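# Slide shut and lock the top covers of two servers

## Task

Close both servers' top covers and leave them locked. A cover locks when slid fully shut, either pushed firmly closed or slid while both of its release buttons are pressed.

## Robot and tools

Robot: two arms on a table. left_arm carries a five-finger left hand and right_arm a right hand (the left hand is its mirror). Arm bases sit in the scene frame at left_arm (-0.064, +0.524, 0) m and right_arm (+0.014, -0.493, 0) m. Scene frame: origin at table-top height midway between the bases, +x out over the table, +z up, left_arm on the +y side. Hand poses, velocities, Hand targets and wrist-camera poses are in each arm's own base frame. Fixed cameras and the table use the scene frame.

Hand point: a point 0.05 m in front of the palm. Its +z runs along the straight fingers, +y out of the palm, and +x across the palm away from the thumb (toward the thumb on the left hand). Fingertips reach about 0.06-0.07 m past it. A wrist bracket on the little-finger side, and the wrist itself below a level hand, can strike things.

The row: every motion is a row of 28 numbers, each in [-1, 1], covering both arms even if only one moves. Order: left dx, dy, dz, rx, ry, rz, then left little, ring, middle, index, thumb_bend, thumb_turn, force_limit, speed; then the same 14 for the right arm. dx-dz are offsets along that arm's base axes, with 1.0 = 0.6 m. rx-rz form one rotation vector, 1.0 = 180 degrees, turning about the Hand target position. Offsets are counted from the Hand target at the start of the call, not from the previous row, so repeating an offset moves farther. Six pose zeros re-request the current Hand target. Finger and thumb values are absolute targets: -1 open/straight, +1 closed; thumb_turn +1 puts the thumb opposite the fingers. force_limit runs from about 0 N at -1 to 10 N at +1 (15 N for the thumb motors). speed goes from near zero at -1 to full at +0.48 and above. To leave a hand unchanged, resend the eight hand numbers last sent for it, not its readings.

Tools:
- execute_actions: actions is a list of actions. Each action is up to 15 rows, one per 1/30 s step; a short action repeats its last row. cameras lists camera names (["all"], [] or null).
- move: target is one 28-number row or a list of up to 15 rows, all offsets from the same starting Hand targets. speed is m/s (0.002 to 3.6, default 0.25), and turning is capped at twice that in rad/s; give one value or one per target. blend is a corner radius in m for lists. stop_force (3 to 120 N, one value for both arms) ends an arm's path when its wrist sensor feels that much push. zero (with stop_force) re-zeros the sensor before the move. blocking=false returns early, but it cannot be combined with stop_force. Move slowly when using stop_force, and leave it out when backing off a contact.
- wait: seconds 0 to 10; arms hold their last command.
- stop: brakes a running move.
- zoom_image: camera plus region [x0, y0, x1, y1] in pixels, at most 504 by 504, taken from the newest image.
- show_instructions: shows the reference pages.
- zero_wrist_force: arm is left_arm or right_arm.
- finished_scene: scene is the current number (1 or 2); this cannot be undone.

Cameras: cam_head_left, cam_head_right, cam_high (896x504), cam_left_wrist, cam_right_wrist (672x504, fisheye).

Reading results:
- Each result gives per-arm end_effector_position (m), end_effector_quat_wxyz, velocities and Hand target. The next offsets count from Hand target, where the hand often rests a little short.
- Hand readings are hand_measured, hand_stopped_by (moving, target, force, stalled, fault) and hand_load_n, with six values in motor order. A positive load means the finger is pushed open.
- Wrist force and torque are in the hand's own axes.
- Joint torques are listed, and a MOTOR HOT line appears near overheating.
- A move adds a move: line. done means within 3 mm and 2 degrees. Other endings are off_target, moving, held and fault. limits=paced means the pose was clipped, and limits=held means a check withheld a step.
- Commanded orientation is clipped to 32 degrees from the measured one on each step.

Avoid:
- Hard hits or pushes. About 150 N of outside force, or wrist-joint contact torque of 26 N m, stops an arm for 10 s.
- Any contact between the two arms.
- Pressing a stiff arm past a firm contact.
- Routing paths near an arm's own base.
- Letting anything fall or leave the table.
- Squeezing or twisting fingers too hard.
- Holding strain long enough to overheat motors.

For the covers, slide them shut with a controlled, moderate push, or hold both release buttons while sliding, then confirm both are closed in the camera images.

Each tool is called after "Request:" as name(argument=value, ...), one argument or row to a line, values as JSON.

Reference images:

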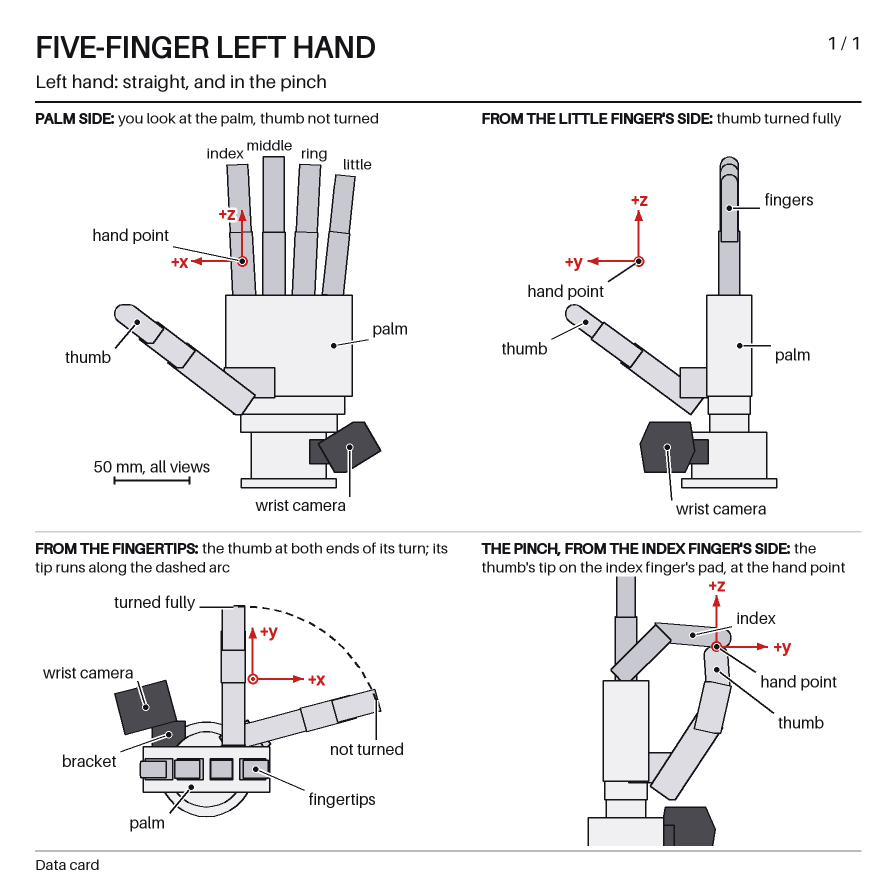

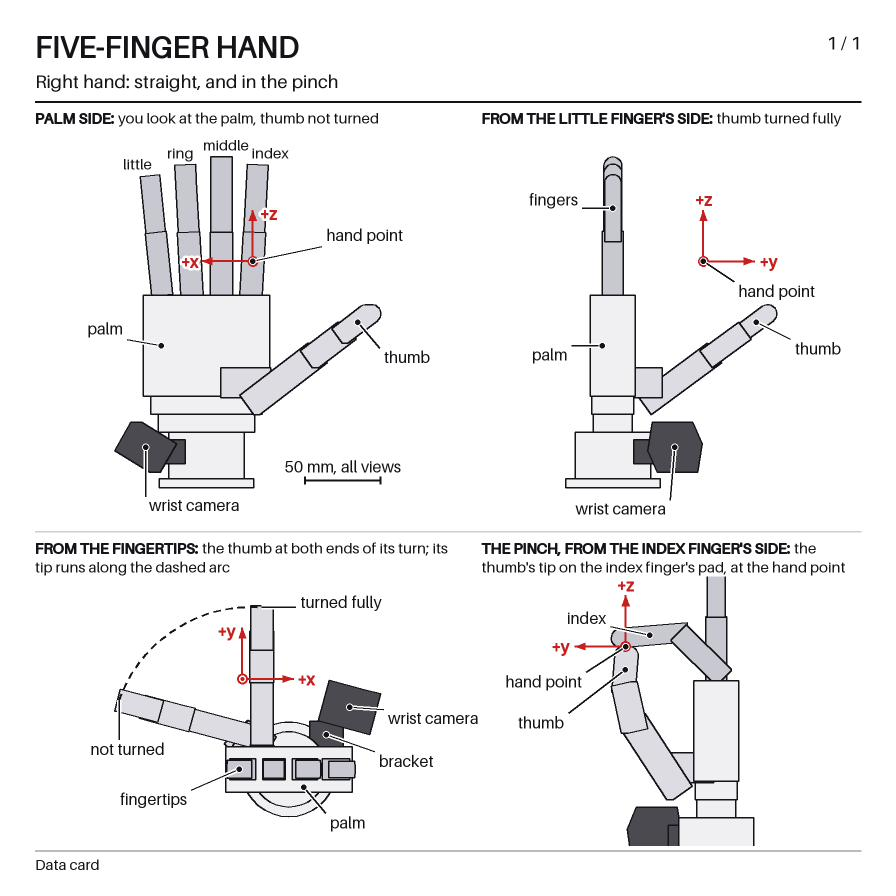

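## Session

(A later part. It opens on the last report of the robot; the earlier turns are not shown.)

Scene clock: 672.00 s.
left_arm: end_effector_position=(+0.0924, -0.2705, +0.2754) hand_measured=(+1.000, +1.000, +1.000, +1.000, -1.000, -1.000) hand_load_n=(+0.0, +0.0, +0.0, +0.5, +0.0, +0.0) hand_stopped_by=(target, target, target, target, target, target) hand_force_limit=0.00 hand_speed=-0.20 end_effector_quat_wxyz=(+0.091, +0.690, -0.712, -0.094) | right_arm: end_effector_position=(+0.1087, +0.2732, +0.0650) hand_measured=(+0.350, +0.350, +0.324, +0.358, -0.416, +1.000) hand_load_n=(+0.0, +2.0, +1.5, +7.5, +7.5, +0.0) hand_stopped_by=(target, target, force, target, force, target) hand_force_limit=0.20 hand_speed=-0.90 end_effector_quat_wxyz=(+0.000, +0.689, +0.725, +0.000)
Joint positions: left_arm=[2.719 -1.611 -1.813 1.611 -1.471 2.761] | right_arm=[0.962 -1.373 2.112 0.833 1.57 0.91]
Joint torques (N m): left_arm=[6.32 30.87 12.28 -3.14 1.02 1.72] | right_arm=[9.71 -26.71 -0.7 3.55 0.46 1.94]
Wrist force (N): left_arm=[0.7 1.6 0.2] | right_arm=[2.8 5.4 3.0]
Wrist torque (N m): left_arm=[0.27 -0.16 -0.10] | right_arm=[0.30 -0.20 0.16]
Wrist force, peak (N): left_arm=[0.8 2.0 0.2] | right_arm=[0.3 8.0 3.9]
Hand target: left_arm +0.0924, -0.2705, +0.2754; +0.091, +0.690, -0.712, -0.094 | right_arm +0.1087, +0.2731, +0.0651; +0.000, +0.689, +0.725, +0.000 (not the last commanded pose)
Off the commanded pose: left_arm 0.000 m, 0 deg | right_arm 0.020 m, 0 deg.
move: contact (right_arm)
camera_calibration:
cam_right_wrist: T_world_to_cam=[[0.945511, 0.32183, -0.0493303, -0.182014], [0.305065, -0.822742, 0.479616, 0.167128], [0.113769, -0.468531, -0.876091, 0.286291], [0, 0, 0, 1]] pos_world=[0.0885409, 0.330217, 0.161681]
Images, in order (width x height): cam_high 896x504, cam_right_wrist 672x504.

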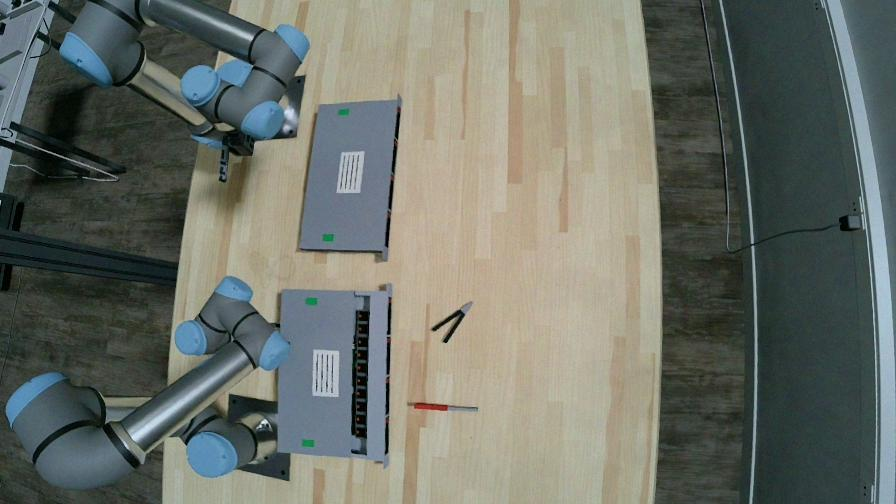

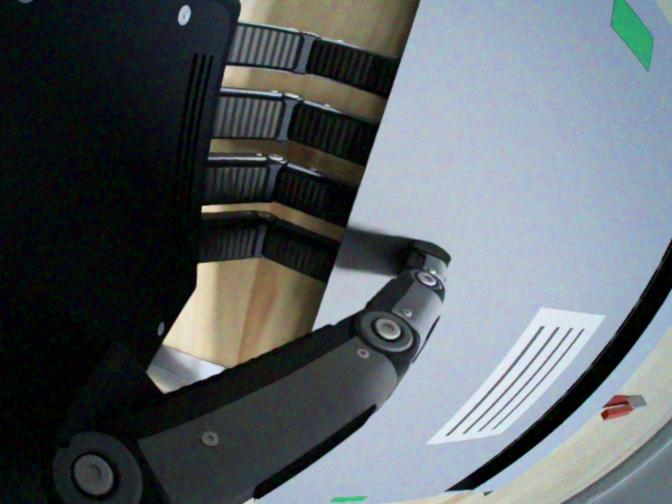

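Request:
wait(
  seconds=0.1,
  cameras=["cam_high","cam_left_wrist"],
)

Request:
zoom_image(
  camera="cam_high",
  region=[260, 260, 430, 480],
)

Scene clock: 681.33 s.
left_arm: end_effector_position=(+0.0924, -0.2705, +0.2754) hand_measured=(+1.000, +1.000, +1.000, +1.000, -1.000, -1.000) hand_load_n=(+0.0, +0.5, +0.0, +0.0, +0.0, +0.0) hand_stopped_by=(target, target, target, target, target, target) hand_force_limit=0.00 hand_speed=-0.20 end_effector_quat_wxyz=(+0.091, +0.690, -0.712, -0.094) | right_arm: end_effector_position=(+0.1087, +0.2731, +0.0651) hand_measured=(+0.350, +0.350, +0.324, +0.358, -0.416, +1.000) hand_load_n=(+0.0, +2.0, +1.5, +7.5, +8.0, +0.0) hand_stopped_by=(target, target, force, target, force, target) hand_force_limit=0.20 hand_speed=-0.90 end_effector_quat_wxyz=(+0.000, +0.689, +0.725, +0.000)
Joint positions: left_arm=[2.719 -1.611 -1.813 1.611 -1.471 2.761] | right_arm=[0.962 -1.373 2.112 0.833 1.57 0.91]
Joint torques (N m): left_arm=[6.36 30.63 12.77 -3.2 1.08 1.66] | right_arm=[10.2 -34.62 -0.44 4.73 0.68 2.06]
Wrist force (N): left_arm=[1.0 1.6 0.1] | right_arm=[2.7 5.3 3.2]
Wrist torque (N m): left_arm=[0.27 -0.21 -0.08] | right_arm=[0.29 -0.19 0.15]
Wrist force, peak (N): left_arm=[0.7 1.9 0.3] | right_arm=[2.7 5.4 3.8]
Hand target: left_arm +0.0924, -0.2705, +0.2754; +0.091, +0.690, -0.712, -0.094 | right_arm +0.1087, +0.2731, +0.0651; +0.000, +0.689, +0.725, +0.000 (not the last commanded pose)
Off the commanded pose: left_arm 0.000 m, 0 deg | right_arm 0.020 m, 0 deg.
wait: 0.10 s; at rest from the start
camera_calibration:
cam_left_wrist: T_world_to_cam=[[0.936544, -0.266625, -0.227589, -0.10035], [-0.0809135, -0.79612, 0.599705, -0.378984], [-0.341085, -0.543235, -0.767174, 0.212476], [0, 0, 0, 1]] pos_world=[0.13579, -0.213047, 0.367446]
Images, in order (width x height): cam_high 896x504, cam_left_wrist 672x504.

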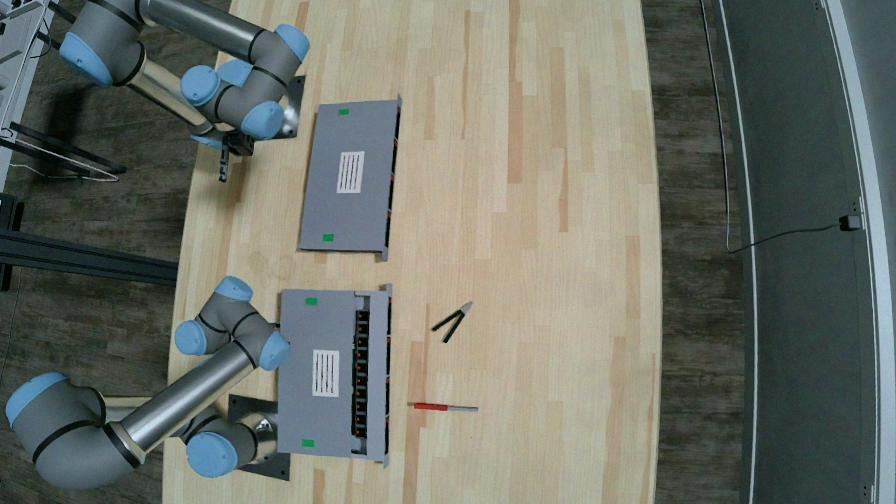

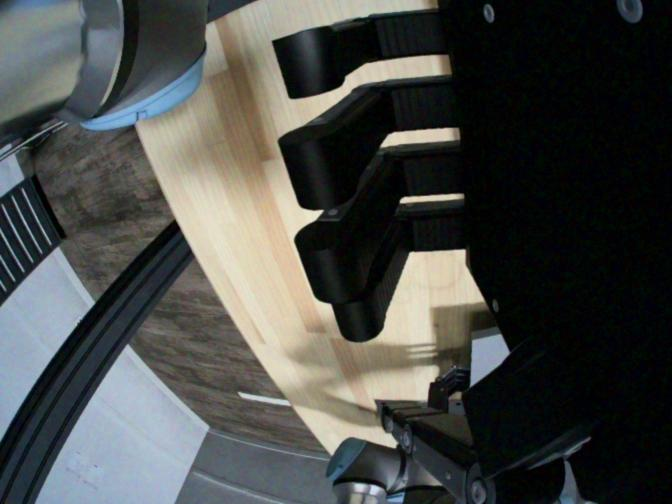

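Scaled by 2.291 from the camera's 896x504 image, which has a finer 1280x720 frame.

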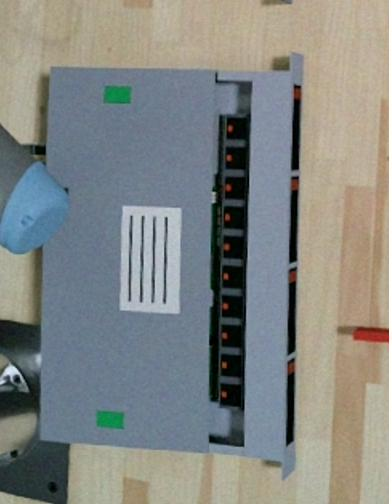

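Request:
move(
  target=[0,0,0,0,0,0,1,1,1,1,-1,-1,0,-0.2, 0,0,0.01,0,0,0,0.35,0.35,0.36,0.36,0.3,1,0.2,-0.9],
  speed=0.02,
  stop_force=30,
  cameras=["cam_high","cam_head_right"],
)

Request:
zoom_image(
  camera="cam_high",
  region=[260, 260, 430, 480],
)

Request:
zoom_image(
  camera="cam_head_right",
  region=[300, 150, 700, 450],
)

Scene clock: 692.83 s.
left_arm: end_effector_position=(+0.0924, -0.2705, +0.2754) hand_measured=(+1.000, +1.000, +1.000, +1.000, -1.000, -1.000) hand_load_n=(+0.0, +0.0, +0.0, +0.0, +0.0, +0.0) hand_stopped_by=(target, target, target, target, target, target) hand_force_limit=0.00 hand_speed=-0.20 end_effector_quat_wxyz=(+0.091, +0.690, -0.712, -0.094) | right_arm: end_effector_position=(+0.1087, +0.2731, +0.0711) hand_measured=(+0.350, +0.350, +0.324, +0.358, -0.414, +1.000) hand_load_n=(+0.0, +0.5, +2.0, +6.5, +4.5, +1.0) hand_stopped_by=(target, target, force, target, force, target) hand_force_limit=0.20 hand_speed=-0.90 end_effector_quat_wxyz=(+0.000, +0.689, +0.725, +0.000)
Joint positions: left_arm=[2.719 -1.611 -1.813 1.611 -1.471 2.761] | right_arm=[0.962 -1.384 2.105 0.85 1.57 0.911]
Joint torques (N m): left_arm=[6.13 30.9 12.42 -3.07 1.08 1.69] | right_arm=[10.63 -36.27 -23.78 4.25 0.65 0.94]
Wrist force (N): left_arm=[0.9 1.6 0.4] | right_arm=[-1.4 5.0 4.7]
Wrist torque (N m): left_arm=[0.26 -0.17 -0.09] | right_arm=[0.33 -0.21 0.18]
Wrist force, peak (N): left_arm=[0.9 1.9 0.1] | right_arm=[4.5 8.3 6.9]
Hand target: left_arm +0.0924, -0.2705, +0.2754; +0.091, +0.690, -0.712, -0.094 | right_arm +0.1087, +0.2731, +0.0711; +0.000, +0.689, +0.725, +0.000
Off the commanded pose: left_arm 0.000 m, 0 deg | right_arm 0.000 m, 0 deg.
move: done
Images, in order (width x height): cam_head_right 896x504, cam_high 896x504.

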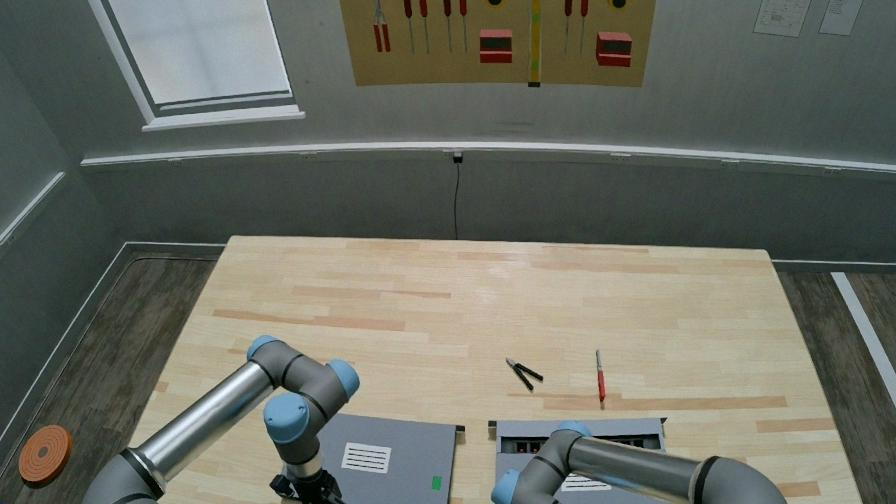

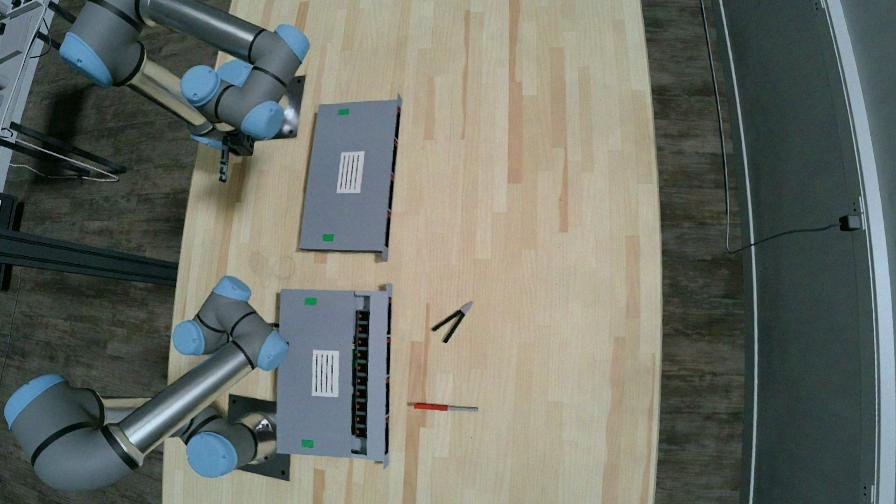

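Scaled by 2.291 from the camera's 896x504 image, which has a finer 1280x720 frame.

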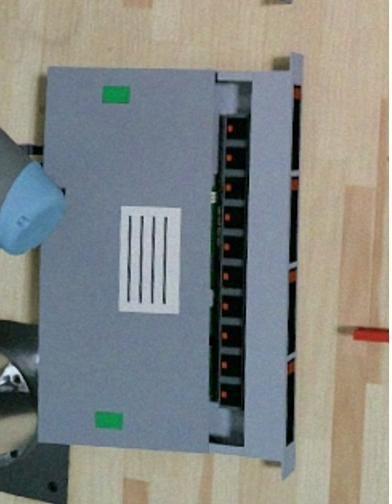

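Scaled by 1.260 from the camera's 896x504 image, which has a finer 1280x720 frame.

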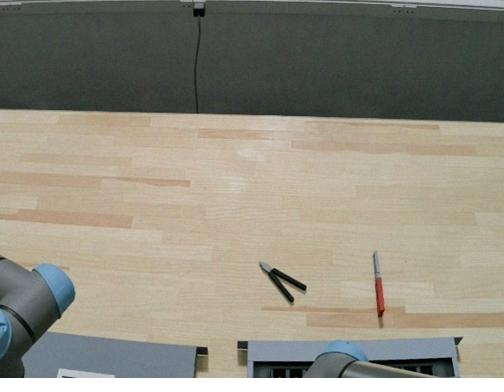

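Request:
move(
  target=[0,0,0,0,0,0,1,1,1,1,-1,-1,0,-0.2, 0.0416,0.0023,0,0,0,0,0.35,0.35,0.36,0.36,0.3,1,0.2,-0.9],
  speed=0.02,
  stop_force=25,
  cameras=["cam_high"],
)

Request:
zoom_image(
  camera="cam_high",
  region=[260, 260, 430, 480],
)

Scene clock: 696.70 s.
left_arm: end_effector_position=(+0.0924, -0.2705, +0.2754) hand_measured=(+1.000, +1.000, +1.000, +1.000, -1.000, -1.000) hand_load_n=(+0.0, +0.0, +0.0, +0.0, +0.0, +0.0) hand_stopped_by=(target, target, target, target, target, target) hand_force_limit=0.00 hand_speed=-0.20 end_effector_quat_wxyz=(+0.091, +0.690, -0.712, -0.094) | right_arm: end_effector_position=(+0.1337, +0.2745, +0.0711) hand_measured=(+0.350, +0.350, +0.324, +0.358, -0.412, +1.000) hand_load_n=(+0.0, +0.5, +2.5, +6.0, -0.5, -0.5) hand_stopped_by=(target, target, force, target, force, target) hand_force_limit=0.20 hand_speed=-0.90 end_effector_quat_wxyz=(+0.000, +0.689, +0.725, +0.000)
Joint positions: left_arm=[2.719 -1.611 -1.813 1.611 -1.471 2.761] | right_arm=[0.893 -1.37 2.087 0.854 1.57 0.841]
Joint torques (N m): left_arm=[6.18 31.43 12.61 -3.02 1.06 1.67] | right_arm=[-13.76 -10.56 -27.37 2.1 0.81 -1.88]
Wrist force (N): left_arm=[0.9 1.6 0.2] | right_arm=[0.1 -12.6 1.4]
Wrist torque (N m): left_arm=[0.27 -0.19 -0.09] | right_arm=[-0.07 -0.09 0.03]
Wrist force, peak (N): left_arm=[0.7 1.9 0.3] | right_arm=[2.2 -20.9 -0.7]
Hand target: left_arm +0.0924, -0.2705, +0.2754; +0.091, +0.690, -0.712, -0.094 | right_arm +0.1337, +0.2745, +0.0711; +0.000, +0.689, +0.725, +0.000
Off the commanded pose: left_arm 0.000 m, 0 deg | right_arm 0.000 m, 0 deg.
move: done
Images, in order (width x height): cam_high 896x504.

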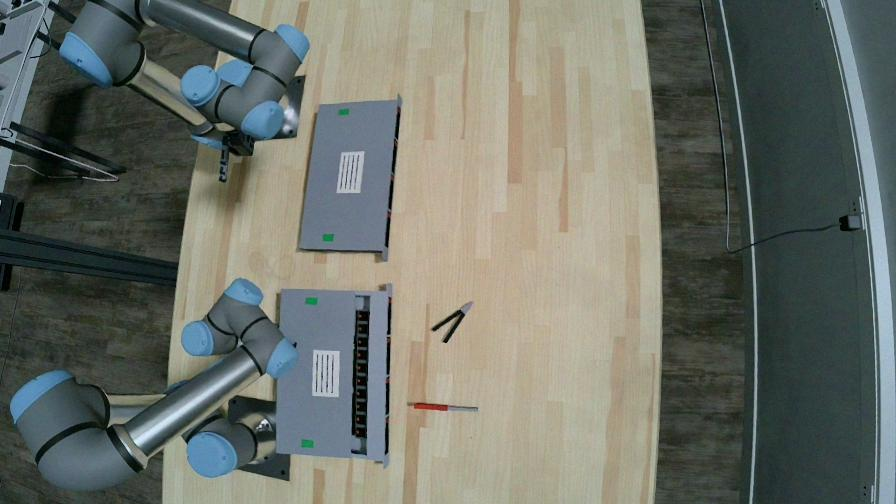

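Scaled by 2.291 from the camera's 896x504 image, which has a finer 1280x720 frame.

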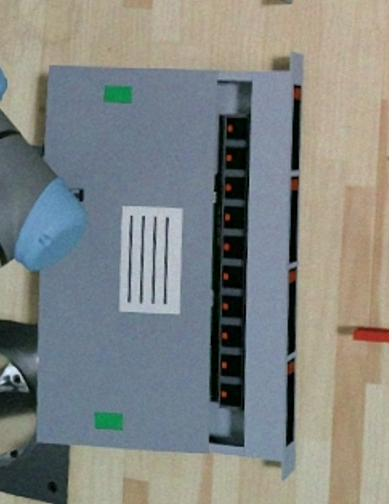

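Request:
wait(
  seconds=0.1,
  cameras=["cam_right_wrist"],
)

Scene clock: 699.00 s.
left_arm: end_effector_position=(+0.0924, -0.2705, +0.2754) hand_measured=(+1.000, +1.000, +1.000, +1.000, -1.000, -1.000) hand_load_n=(+0.0, +0.0, +0.0, +0.0, +0.0, +0.0) hand_stopped_by=(target, target, target, target, target, target) hand_force_limit=0.00 hand_speed=-0.20 end_effector_quat_wxyz=(+0.091, +0.690, -0.712, -0.094) | right_arm: end_effector_position=(+0.1337, +0.2745, +0.0711) hand_measured=(+0.350, +0.350, +0.324, +0.358, -0.412, +1.000) hand_load_n=(+0.0, +0.5, +2.5, +6.0, -0.5, -0.5) hand_stopped_by=(target, target, force, target, force, target) hand_force_limit=0.20 hand_speed=-0.90 end_effector_quat_wxyz=(+0.000, +0.689, +0.725, +0.000)
Joint positions: left_arm=[2.719 -1.611 -1.813 1.611 -1.471 2.761] | right_arm=[0.893 -1.37 2.087 0.854 1.57 0.841]
Joint torques (N m): left_arm=[6.48 30.82 12.76 -3.03 1.15 1.74] | right_arm=[-14.62 -11.27 -28.39 1.88 0.8 -1.89]
Wrist force (N): left_arm=[0.6 1.6 0.3] | right_arm=[0.4 -12.6 0.9]
Wrist torque (N m): left_arm=[0.27 -0.15 -0.11] | right_arm=[-0.07 -0.11 0.04]
Wrist force, peak (N): left_arm=[0.9 1.9 0.3] | right_arm=[0.3 -12.8 1.2]
Hand target: left_arm +0.0924, -0.2705, +0.2754; +0.091, +0.690, -0.712, -0.094 | right_arm +0.1337, +0.2745, +0.0711; +0.000, +0.689, +0.725, +0.000
Off the commanded pose: left_arm 0.000 m, 0 deg | right_arm 0.000 m, 0 deg.
wait: 0.10 s; at rest from the start
camera_calibration:
cam_right_wrist: T_world_to_cam=[[0.945511, 0.32183, -0.0493303, -0.205712], [0.305065, -0.822742, 0.479616, 0.157806], [0.113769, -0.468531, -0.876091, 0.289371], [0, 0, 0, 1]] pos_world=[0.113441, 0.331617, 0.167681]
Images, in order (width x height): cam_right_wrist 672x504.

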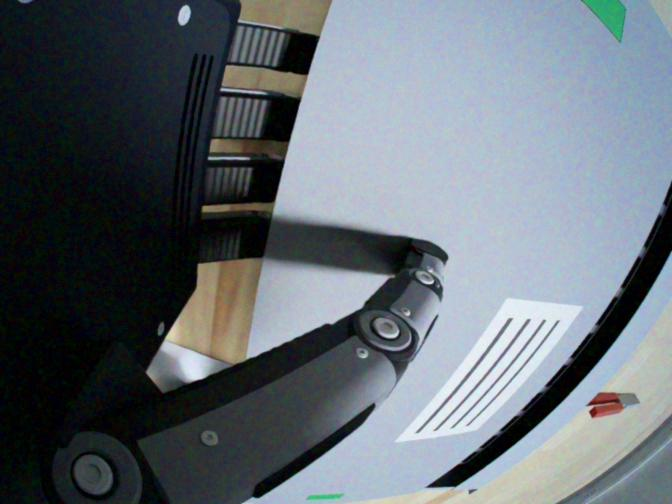

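Request:
move(
  target=[
    [0,0,0,0,0,0,1,1,1,1,-1,-1,0,-0.2, 0,0,0,0,0,0,0.35,0.35,0.36,0.36,-0.8,1,0.2,-0.5],
    [0,0,0,0,0,0,1,1,1,1,-1,-1,0,-0.2, -0.0183,-0.001,0,0,0,0,0.35,0.35,0.36,0.36,-0.8,1,0.2,-0.5],
    [0,0,0,0,0,0,1,1,1,1,-1,-1,0,-0.2, -0.0183,-0.001,0.0,0,0,0,0.35,0.35,0.36,0.36,0.35,1,0.3,-0.85],
  ],
  speed=0.03,
  cameras=["cam_right_wrist","cam_high"],
)

Request:
zoom_image(
  camera="cam_high",
  region=[260, 260, 430, 480],
)

Scene clock: 726.87 s.
left_arm: end_effector_position=(+0.0924, -0.2705, +0.2754) hand_measured=(+1.000, +1.000, +1.000, +1.000, -1.000, -1.000) hand_load_n=(+0.0, +0.0, +0.0, +0.0, +0.0, +0.0) hand_stopped_by=(target, target, target, target, target, target) hand_force_limit=0.00 hand_speed=-0.20 end_effector_quat_wxyz=(+0.091, +0.690, -0.712, -0.094) | right_arm: end_effector_position=(+0.1227, +0.2739, +0.0711) hand_measured=(+0.350, +0.350, +0.324, +0.358, -0.398, +1.000) hand_load_n=(+0.0, +1.0, +2.5, +7.0, +10.0, +0.5) hand_stopped_by=(target, target, force, target, force, target) hand_force_limit=0.30 hand_speed=-0.85 end_effector_quat_wxyz=(+0.000, +0.689, +0.725, +0.000)
Joint positions: left_arm=[2.719 -1.611 -1.813 1.611 -1.471 2.761] | right_arm=[0.923 -1.377 2.096 0.852 1.57 0.871]
Joint torques (N m): left_arm=[6.31 31.18 13.27 -2.97 1.21 1.66] | right_arm=[8.97 -36.14 -4.15 1.88 1.58 1.59]
Wrist force (N): left_arm=[0.8 1.6 0.3] | right_arm=[0.1 1.1 2.9]
Wrist torque (N m): left_arm=[0.27 -0.17 -0.10] | right_arm=[0.16 -0.18 0.09]
Wrist force, peak (N): left_arm=[0.9 1.9 0.2] | right_arm=[0.6 -12.8 1.2]
Hand target: left_arm +0.0924, -0.2705, +0.2754; +0.091, +0.690, -0.712, -0.094 | right_arm +0.1227, +0.2739, +0.0711; +0.000, +0.689, +0.725, +0.000
Off the commanded pose: left_arm 0.000 m, 0 deg | right_arm 0.000 m, 0 deg.
move: done
camera_calibration:
cam_right_wrist: T_world_to_cam=[[0.945511, 0.32183, -0.0493303, -0.195213], [0.305065, -0.822742, 0.479616, 0.160637], [0.113769, -0.468531, -0.876091, 0.29033], [0, 0, 0, 1]] pos_world=[0.102541, 0.331017, 0.167681]
Images, in order (width x height): cam_high 896x504, cam_right_wrist 672x504.

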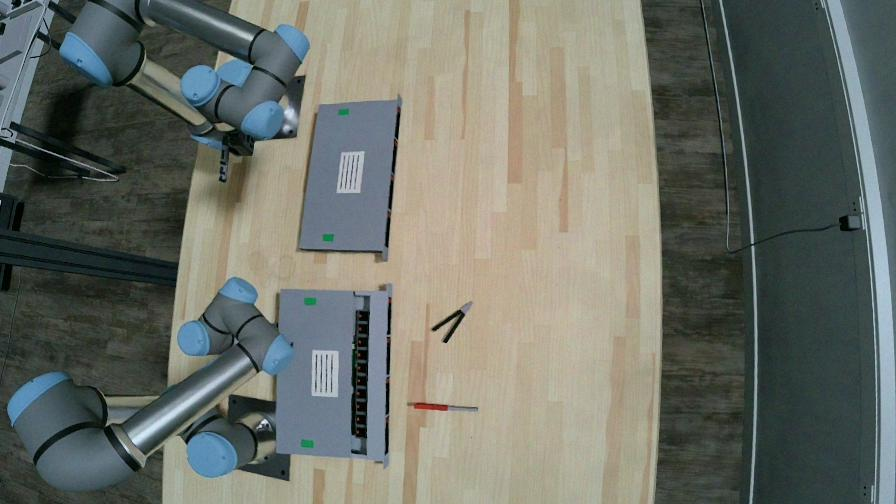

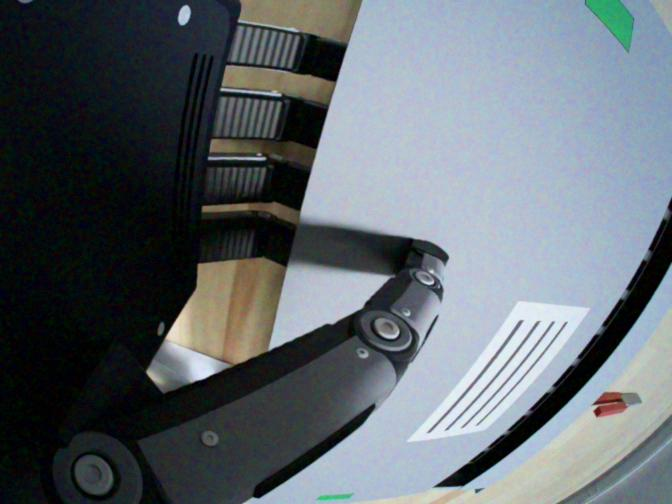

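Scaled by 2.291 from the camera's 896x504 image, which has a finer 1280x720 frame.

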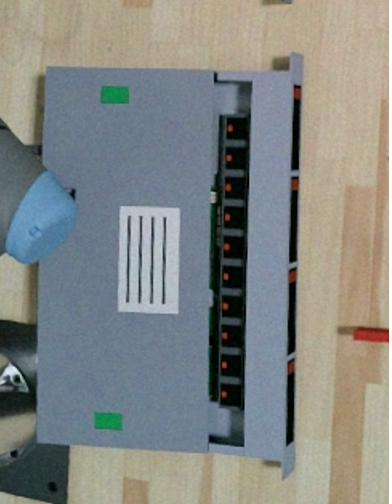

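Request:
move(
  target=[
    [0,0,0,0,0,0,1,1,1,1,-1,-1,0,-0.2, 0,0,0.0167,0,0,0,0.35,0.35,0.36,0.36,0.35,1,0.3,-0.85],
    [0,0,0,0,0,0,1,1,1,1,-1,-1,0,-0.2, 0.0433,0.0024,0.0167,0,0,0,0.35,0.35,0.36,0.36,0.35,1,0.3,-0.85],
  ],
  speed=0.02,
  stop_force=25,
  cameras=["cam_right_wrist","cam_high"],
)

Request:
zoom_image(
  camera="cam_high",
  region=[260, 260, 430, 480],
)

Scene clock: 733.13 s.
left_arm: end_effector_position=(+0.0924, -0.2705, +0.2754) hand_measured=(+1.000, +1.000, +1.000, +1.000, -1.000, -1.000) hand_load_n=(+0.0, +0.0, +0.0, +0.0, +0.0, +0.0) hand_stopped_by=(target, target, target, target, target, target) hand_force_limit=0.00 hand_speed=-0.20 end_effector_quat_wxyz=(+0.091, +0.690, -0.712, -0.094) | right_arm: end_effector_position=(+0.1487, +0.2754, +0.0811) hand_measured=(+0.350, +0.350, +0.324, +0.358, -0.396, +1.000) hand_load_n=(+0.0, +0.0, +3.5, +3.5, +0.5, +0.0) hand_stopped_by=(target, target, force, target, force, target) hand_force_limit=0.30 hand_speed=-0.85 end_effector_quat_wxyz=(+0.000, +0.689, +0.725, +0.000)
Joint positions: left_arm=[2.719 -1.611 -1.813 1.611 -1.471 2.761] | right_arm=[0.854 -1.377 2.063 0.885 1.57 0.803]
Joint torques (N m): left_arm=[6.21 30.61 12.77 -2.83 1.15 1.72] | right_arm=[-13.62 -11.27 -27.13 2.11 0.5 -1.97]
Wrist force (N): left_arm=[0.8 1.9 0.2] | right_arm=[0.6 -11.3 1.0]
Wrist torque (N m): left_arm=[0.31 -0.17 -0.10] | right_arm=[-0.05 -0.19 0.05]
Wrist force, peak (N): left_arm=[1.0 1.9 0.4] | right_arm=[4.4 -15.9 -0.3]
Hand target: left_arm +0.0924, -0.2705, +0.2754; +0.091, +0.690, -0.712, -0.094 | right_arm +0.1487, +0.2754, +0.0811; +0.000, +0.689, +0.725, +0.000
Off the commanded pose: left_arm 0.000 m, 0 deg | right_arm 0.000 m, 0 deg.
move: done
camera_calibration:
cam_right_wrist: T_world_to_cam=[[0.945515, 0.321815, -0.0493586, -0.219649], [0.305056, -0.822703, 0.479688, 0.149067], [0.113763, -0.46861, -0.87605, 0.296819], [0, 0, 0, 1]] pos_world=[0.128441, 0.332417, 0.177681]
Images, in order (width x height): cam_high 896x504, cam_right_wrist 672x504.

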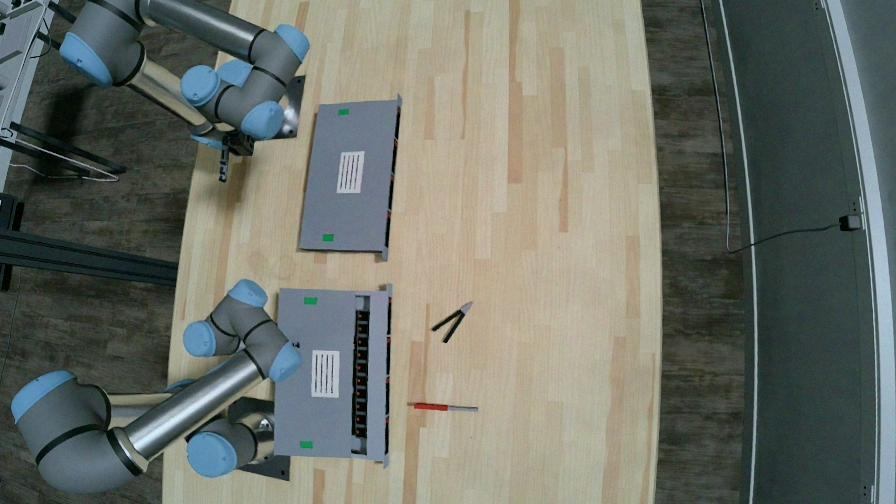

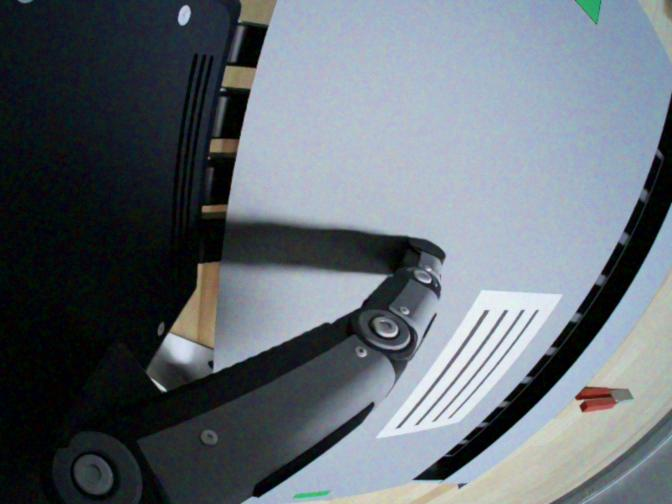

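Scaled by 2.291 from the camera's 896x504 image, which has a finer 1280x720 frame.

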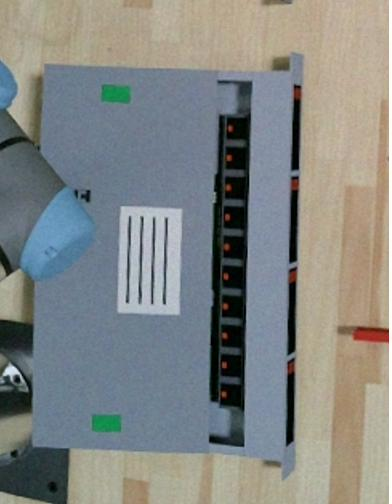

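Request:
wait(
  seconds=0,
  cameras=["cam_head_left","cam_head_right","cam_right_wrist"],
)

Request:
zoom_image(
  camera="cam_right_wrist",
  region=[120, 180, 320, 400],
)

Request:
zoom_image(
  camera="cam_head_left",
  region=[480, 300, 896, 504],
)

Scene clock: 757.80 s.
left_arm: end_effector_position=(+0.0924, -0.2705, +0.2754) hand_measured=(+1.000, +1.000, +1.000, +1.000, -1.000, -1.000) hand_load_n=(+0.0, +0.0, +0.0, +0.0, +0.0, +0.0) hand_stopped_by=(target, target, target, target, target, target) hand_force_limit=0.00 hand_speed=-0.20 end_effector_quat_wxyz=(+0.091, +0.690, -0.712, -0.094) | right_arm: end_effector_position=(+0.1487, +0.2754, +0.0811) hand_measured=(+0.350, +0.350, +0.324, +0.358, -0.396, +1.000) hand_load_n=(+0.0, +0.0, +3.5, +3.5, +0.5, +0.0) hand_stopped_by=(target, target, force, target, force, target) hand_force_limit=0.30 hand_speed=-0.85 end_effector_quat_wxyz=(+0.000, +0.689, +0.725, +0.000)
Joint positions: left_arm=[2.719 -1.611 -1.813 1.611 -1.471 2.761] | right_arm=[0.854 -1.377 2.063 0.885 1.57 0.803]
Joint torques (N m): left_arm=[5.71 30.42 12.68 -2.87 1.22 1.56] | right_arm=[-14.25 -11.55 -28.62 2.23 0.44 -2.07]
Wrist force (N): left_arm=[0.9 1.6 0.3] | right_arm=[0.8 -10.9 0.9]
Wrist torque (N m): left_arm=[0.27 -0.18 -0.09] | right_arm=[-0.02 -0.21 0.06]
Wrist force, peak (N): left_arm=[0.7 1.9 0.3] | right_arm=[0.5 -11.4 1.3]
Hand target: left_arm +0.0924, -0.2705, +0.2754; +0.091, +0.690, -0.712, -0.094 | right_arm +0.1487, +0.2754, +0.0811; +0.000, +0.689, +0.725, +0.000
Off the commanded pose: left_arm 0.000 m, 0 deg | right_arm 0.000 m, 0 deg.
camera_calibration:
cam_right_wrist: T_world_to_cam=[[0.945511, 0.32183, -0.0493303, -0.219659], [0.305065, -0.822742, 0.479616, 0.149092], [0.113769, -0.468531, -0.876091, 0.2968], [0, 0, 0, 1]] pos_world=[0.128441, 0.332417, 0.177681]
Images, in order (width x height): cam_head_left 896x504, cam_head_right 896x504, cam_right_wrist 672x504.

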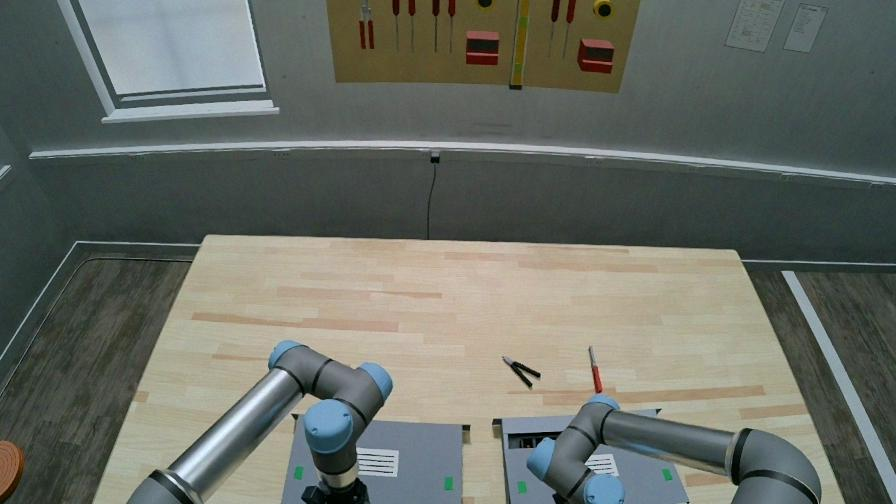

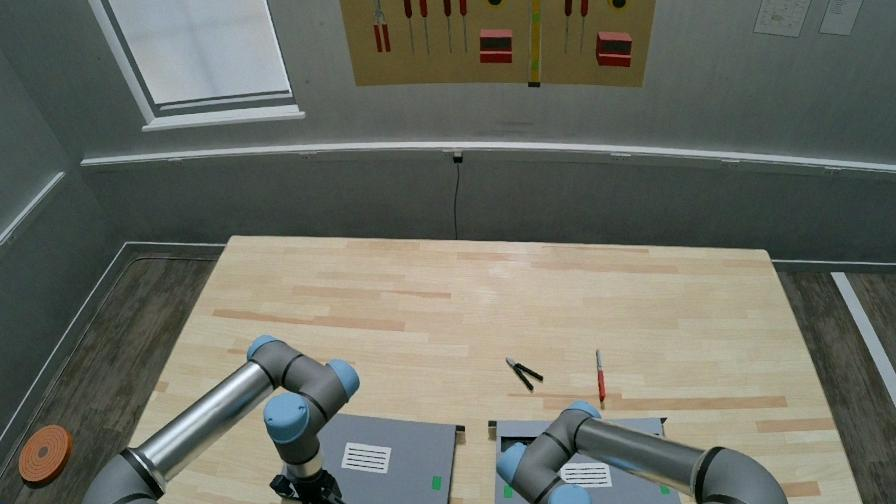

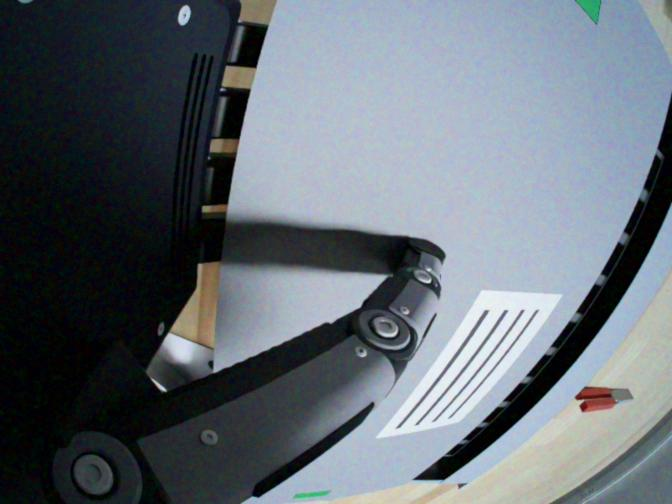

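Scaled by 2.291 from the camera's 672x504 image, which has a finer 960x720 frame.

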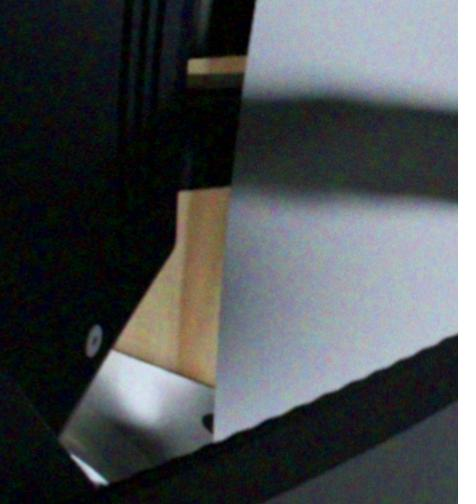

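Scaled by 1.212 from the camera's 896x504 image, which has a finer 1280x720 frame.

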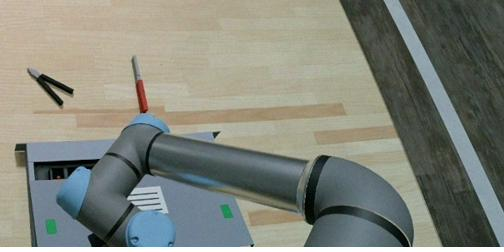

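Request:
move(
  target=[0,0,0,0,0,0,1,1,1,1,-1,-1,0,-0.2, 0.02,0.0011,0,0,0,0,0.35,0.35,0.36,0.36,0.35,1,0.3,-0.85],
  speed=0.02,
  stop_force=15,
  cameras=["cam_right_wrist","cam_high"],
)

Request:
zoom_image(
  camera="cam_high",
  region=[260, 260, 430, 480],
)

Scene clock: 761.53 s.
left_arm: end_effector_position=(+0.0924, -0.2705, +0.2754) hand_measured=(+1.000, +1.000, +1.000, +1.000, -1.000, -1.000) hand_load_n=(+0.0, +0.0, +0.0, +0.0, +0.0, +0.0) hand_stopped_by=(target, target, target, target, target, target) hand_force_limit=0.00 hand_speed=-0.20 end_effector_quat_wxyz=(+0.091, +0.690, -0.712, -0.094) | right_arm: end_effector_position=(+0.1569, +0.2758, +0.0811) hand_measured=(+0.350, +0.350, +0.324, +0.358, -0.396, +1.000) hand_load_n=(+0.0, +0.0, +3.5, +3.0, +1.0, +0.0) hand_stopped_by=(target, target, force, target, force, target) hand_force_limit=0.30 hand_speed=-0.85 end_effector_quat_wxyz=(+0.000, +0.689, +0.725, +0.000)
Joint positions: left_arm=[2.719 -1.611 -1.813 1.611 -1.471 2.761] | right_arm=[0.834 -1.371 2.054 0.887 1.57 0.782]
Joint torques (N m): left_arm=[6.1 30.36 13.37 -2.64 1.25 1.66] | right_arm=[2.1 -35.78 -9.16 0.26 2.52 1]
Wrist force (N): left_arm=[0.7 1.6 0.1] | right_arm=[2.9 -24.1 -3.2]
Wrist torque (N m): left_arm=[0.27 -0.17 -0.10] | right_arm=[-0.29 -0.25 0.12]
Wrist force, peak (N): left_arm=[0.7 1.9 0.1] | right_arm=[7.2 -49.6 -10.6]
Hand target: left_arm +0.0924, -0.2705, +0.2754; +0.091, +0.690, -0.712, -0.094 | right_arm +0.1568, +0.2758, +0.0811; +0.000, +0.689, +0.725, +0.000 (not the last commanded pose)
Off the commanded pose: left_arm 0.000 m, 0 deg | right_arm 0.004 m, 0 deg.
move: contact (right_arm)
camera_calibration:
cam_right_wrist: T_world_to_cam=[[0.945522, 0.321776, -0.049487, -0.227497], [0.305071, -0.822647, 0.479774, 0.146859], [0.11367, -0.468734, -0.875995, 0.296118], [0, 0, 0, 1]] pos_world=[0.136641, 0.332817, 0.177681]
Images, in order (width x height): cam_high 896x504, cam_right_wrist 672x504.

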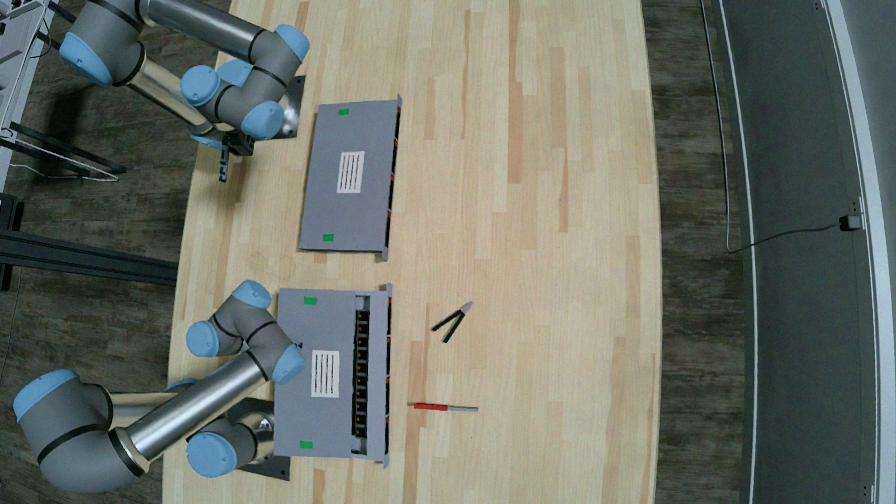

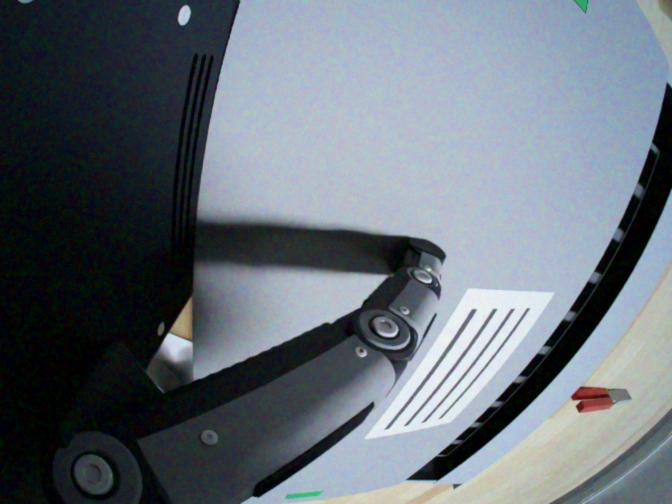

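Scaled by 2.291 from the camera's 896x504 image, which has a finer 1280x720 frame.

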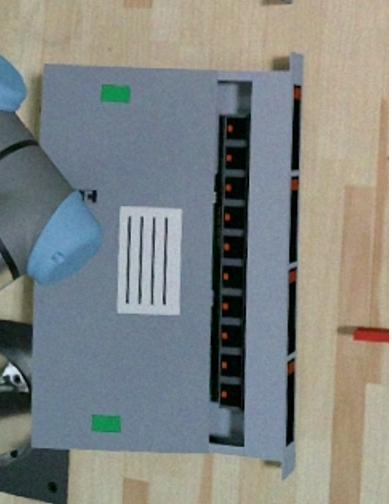

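Request:
move(
  target=[
    [0.33,-0.32,0,0,0,0,1,1,1,1,-1,-1,0,-0.2, 0,0,0,0,0,0,0.35,0.35,0.36,0.36,0.35,1,0.3,-0.85],
    [0.33,-0.32,-0.19,0,0,0,1,1,1,1,-1,-1,0,-0.2, 0,0,0,0,0,0,0.35,0.35,0.36,0.36,0.35,1,0.3,-0.85],
  ],
  speed=0.2,
  blend=[0.03,0],
  cameras=["cam_left_wrist"],
)

Scene clock: 775.13 s.
left_arm: end_effector_position=(+0.2904, -0.4625, +0.1615) hand_measured=(+1.000, +1.000, +1.000, +1.000, -1.000, -1.000) hand_load_n=(+0.0, +0.0, +0.0, +0.0, +0.0, +0.0) hand_stopped_by=(target, target, target, target, target, target) hand_force_limit=0.00 hand_speed=-0.20 end_effector_quat_wxyz=(+0.091, +0.690, -0.712, -0.094) | right_arm: end_effector_position=(+0.1568, +0.2758, +0.0811) hand_measured=(+0.350, +0.350, +0.324, +0.358, -0.396, +1.000) hand_load_n=(+0.0, +0.0, +3.5, +3.0, +1.0, +0.0) hand_stopped_by=(target, target, force, target, force, target) hand_force_limit=0.30 hand_speed=-0.85 end_effector_quat_wxyz=(+0.000, +0.689, +0.725, +0.000)
Joint positions: left_arm=[2.555 -2.364 -1.023 1.592 -1.433 2.601] | right_arm=[0.834 -1.371 2.054 0.887 1.57 0.782]
Joint torques (N m): left_arm=[7.99 36.91 10.4 -0.2 1.83 -2.46] | right_arm=[2.05 -35.3 -10.2 0.13 2.24 0.83]
Wrist force (N): left_arm=[0.8 1.3 0.3] | right_arm=[2.7 -24.4 -2.6]
Wrist torque (N m): left_arm=[0.20 -0.17 0.02] | right_arm=[-0.35 -0.24 0.10]
Wrist force, peak (N): left_arm=[0.2 2.6 0.5] | right_arm=[2.7 -24.5 -2.7]
Hand target: left_arm +0.2904, -0.4625, +0.1614; +0.091, +0.690, -0.712, -0.094 | right_arm +0.1568, +0.2758, +0.0811; +0.000, +0.689, +0.725, +0.000
Off the commanded pose: left_arm 0.000 m, 0 deg | right_arm 0.000 m, 0 deg.
move: done
camera_calibration:
cam_left_wrist: T_world_to_cam=[[0.936544, -0.266625, -0.227589, -0.3629], [-0.0809135, -0.79612, 0.599705, -0.447511], [-0.341085, -0.543235, -0.767174, 0.0883287], [0, 0, 0, 1]] pos_world=[0.33379, -0.405047, 0.253546]
Images, in order (width x height): cam_left_wrist 672x504.

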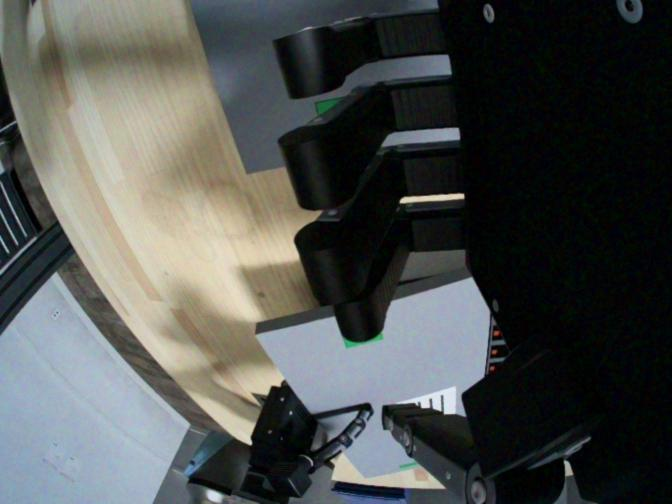

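Request:
move(
  target=[-0.05,0.16,-0.09,0,0,0,1,1,1,1,-1,-1,0,-0.2, 0,0,0,0,0,0,0.35,0.35,0.36,0.36,0.35,1,0.3,-0.85],
  speed=0.2,
  cameras=["cam_left_wrist"],
)

Request:
zoom_image(
  camera="cam_left_wrist",
  region=[240, 260, 520, 470],
)

Scene clock: 789.13 s.
left_arm: end_effector_position=(+0.2604, -0.3666, +0.1075) hand_measured=(+1.000, +1.000, +1.000, +1.000, -1.000, -1.000) hand_load_n=(+0.0, +0.0, +0.0, +0.0, +0.0, +0.0) hand_stopped_by=(target, target, target, target, target, target) hand_force_limit=0.00 hand_speed=-0.20 end_effector_quat_wxyz=(+0.091, +0.690, -0.712, -0.094) | right_arm: end_effector_position=(+0.1568, +0.2758, +0.0811) hand_measured=(+0.350, +0.350, +0.324, +0.358, -0.396, +1.000) hand_load_n=(+0.0, +0.0, +3.5, +3.0, +1.0, +0.0) hand_stopped_by=(target, target, force, target, force, target) hand_force_limit=0.30 hand_speed=-0.85 end_effector_quat_wxyz=(+0.000, +0.689, +0.725, +0.000)
Joint positions: left_arm=[2.681 -2.205 -1.457 1.852 -1.462 2.724] | right_arm=[0.834 -1.371 2.054 0.887 1.57 0.782]
Joint torques (N m): left_arm=[8 55.18 8.19 -0.05 0.93 1.73] | right_arm=[2.35 -34.13 -10.8 0.36 2.39 1.26]
Wrist force (N): left_arm=[0.7 1.4 0.4] | right_arm=[2.8 -24.2 -2.5]
Wrist torque (N m): left_arm=[0.25 -0.17 -0.08] | right_arm=[-0.30 -0.27 0.12]
Wrist force, peak (N): left_arm=[1.8 1.6 -0.2] | right_arm=[2.5 -24.4 -2.6]
Hand target: left_arm +0.2604, -0.3665, +0.1074; +0.091, +0.690, -0.712, -0.094 | right_arm +0.1568, +0.2758, +0.0811; +0.000, +0.689, +0.725, +0.000
Off the commanded pose: left_arm 0.000 m, 0 deg | right_arm 0.000 m, 0 deg.
move: done
camera_calibration:
cam_left_wrist: T_world_to_cam=[[0.936547, -0.266588, -0.227621, -0.321504], [-0.0809148, -0.796208, 0.599587, -0.341071], [-0.341076, -0.543124, -0.767257, 0.0887912], [0, 0, 0, 1]] pos_world=[0.30379, -0.309047, 0.199446]
Images, in order (width x height): cam_left_wrist 672x504.

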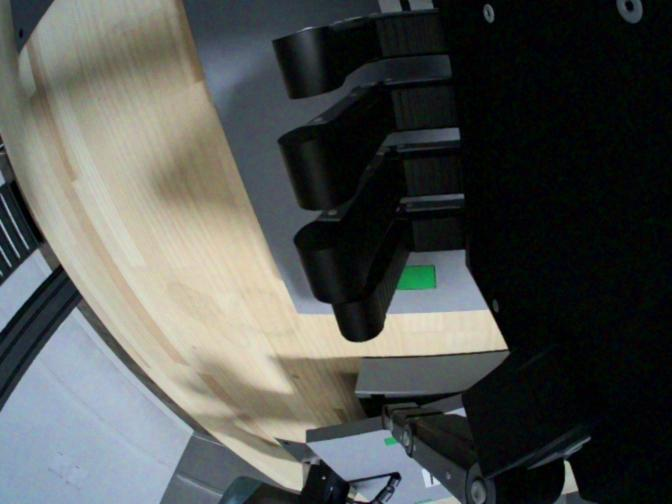

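Scaled by 1.800 from the camera's 672x504 image, which has a finer 960x720 frame.

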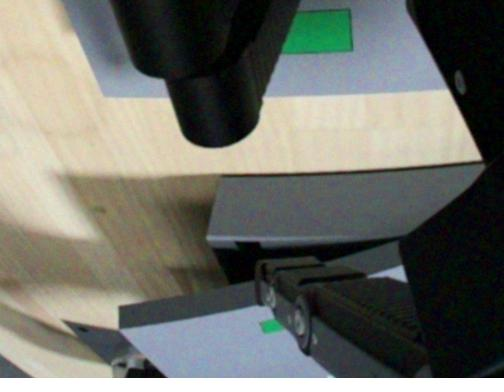

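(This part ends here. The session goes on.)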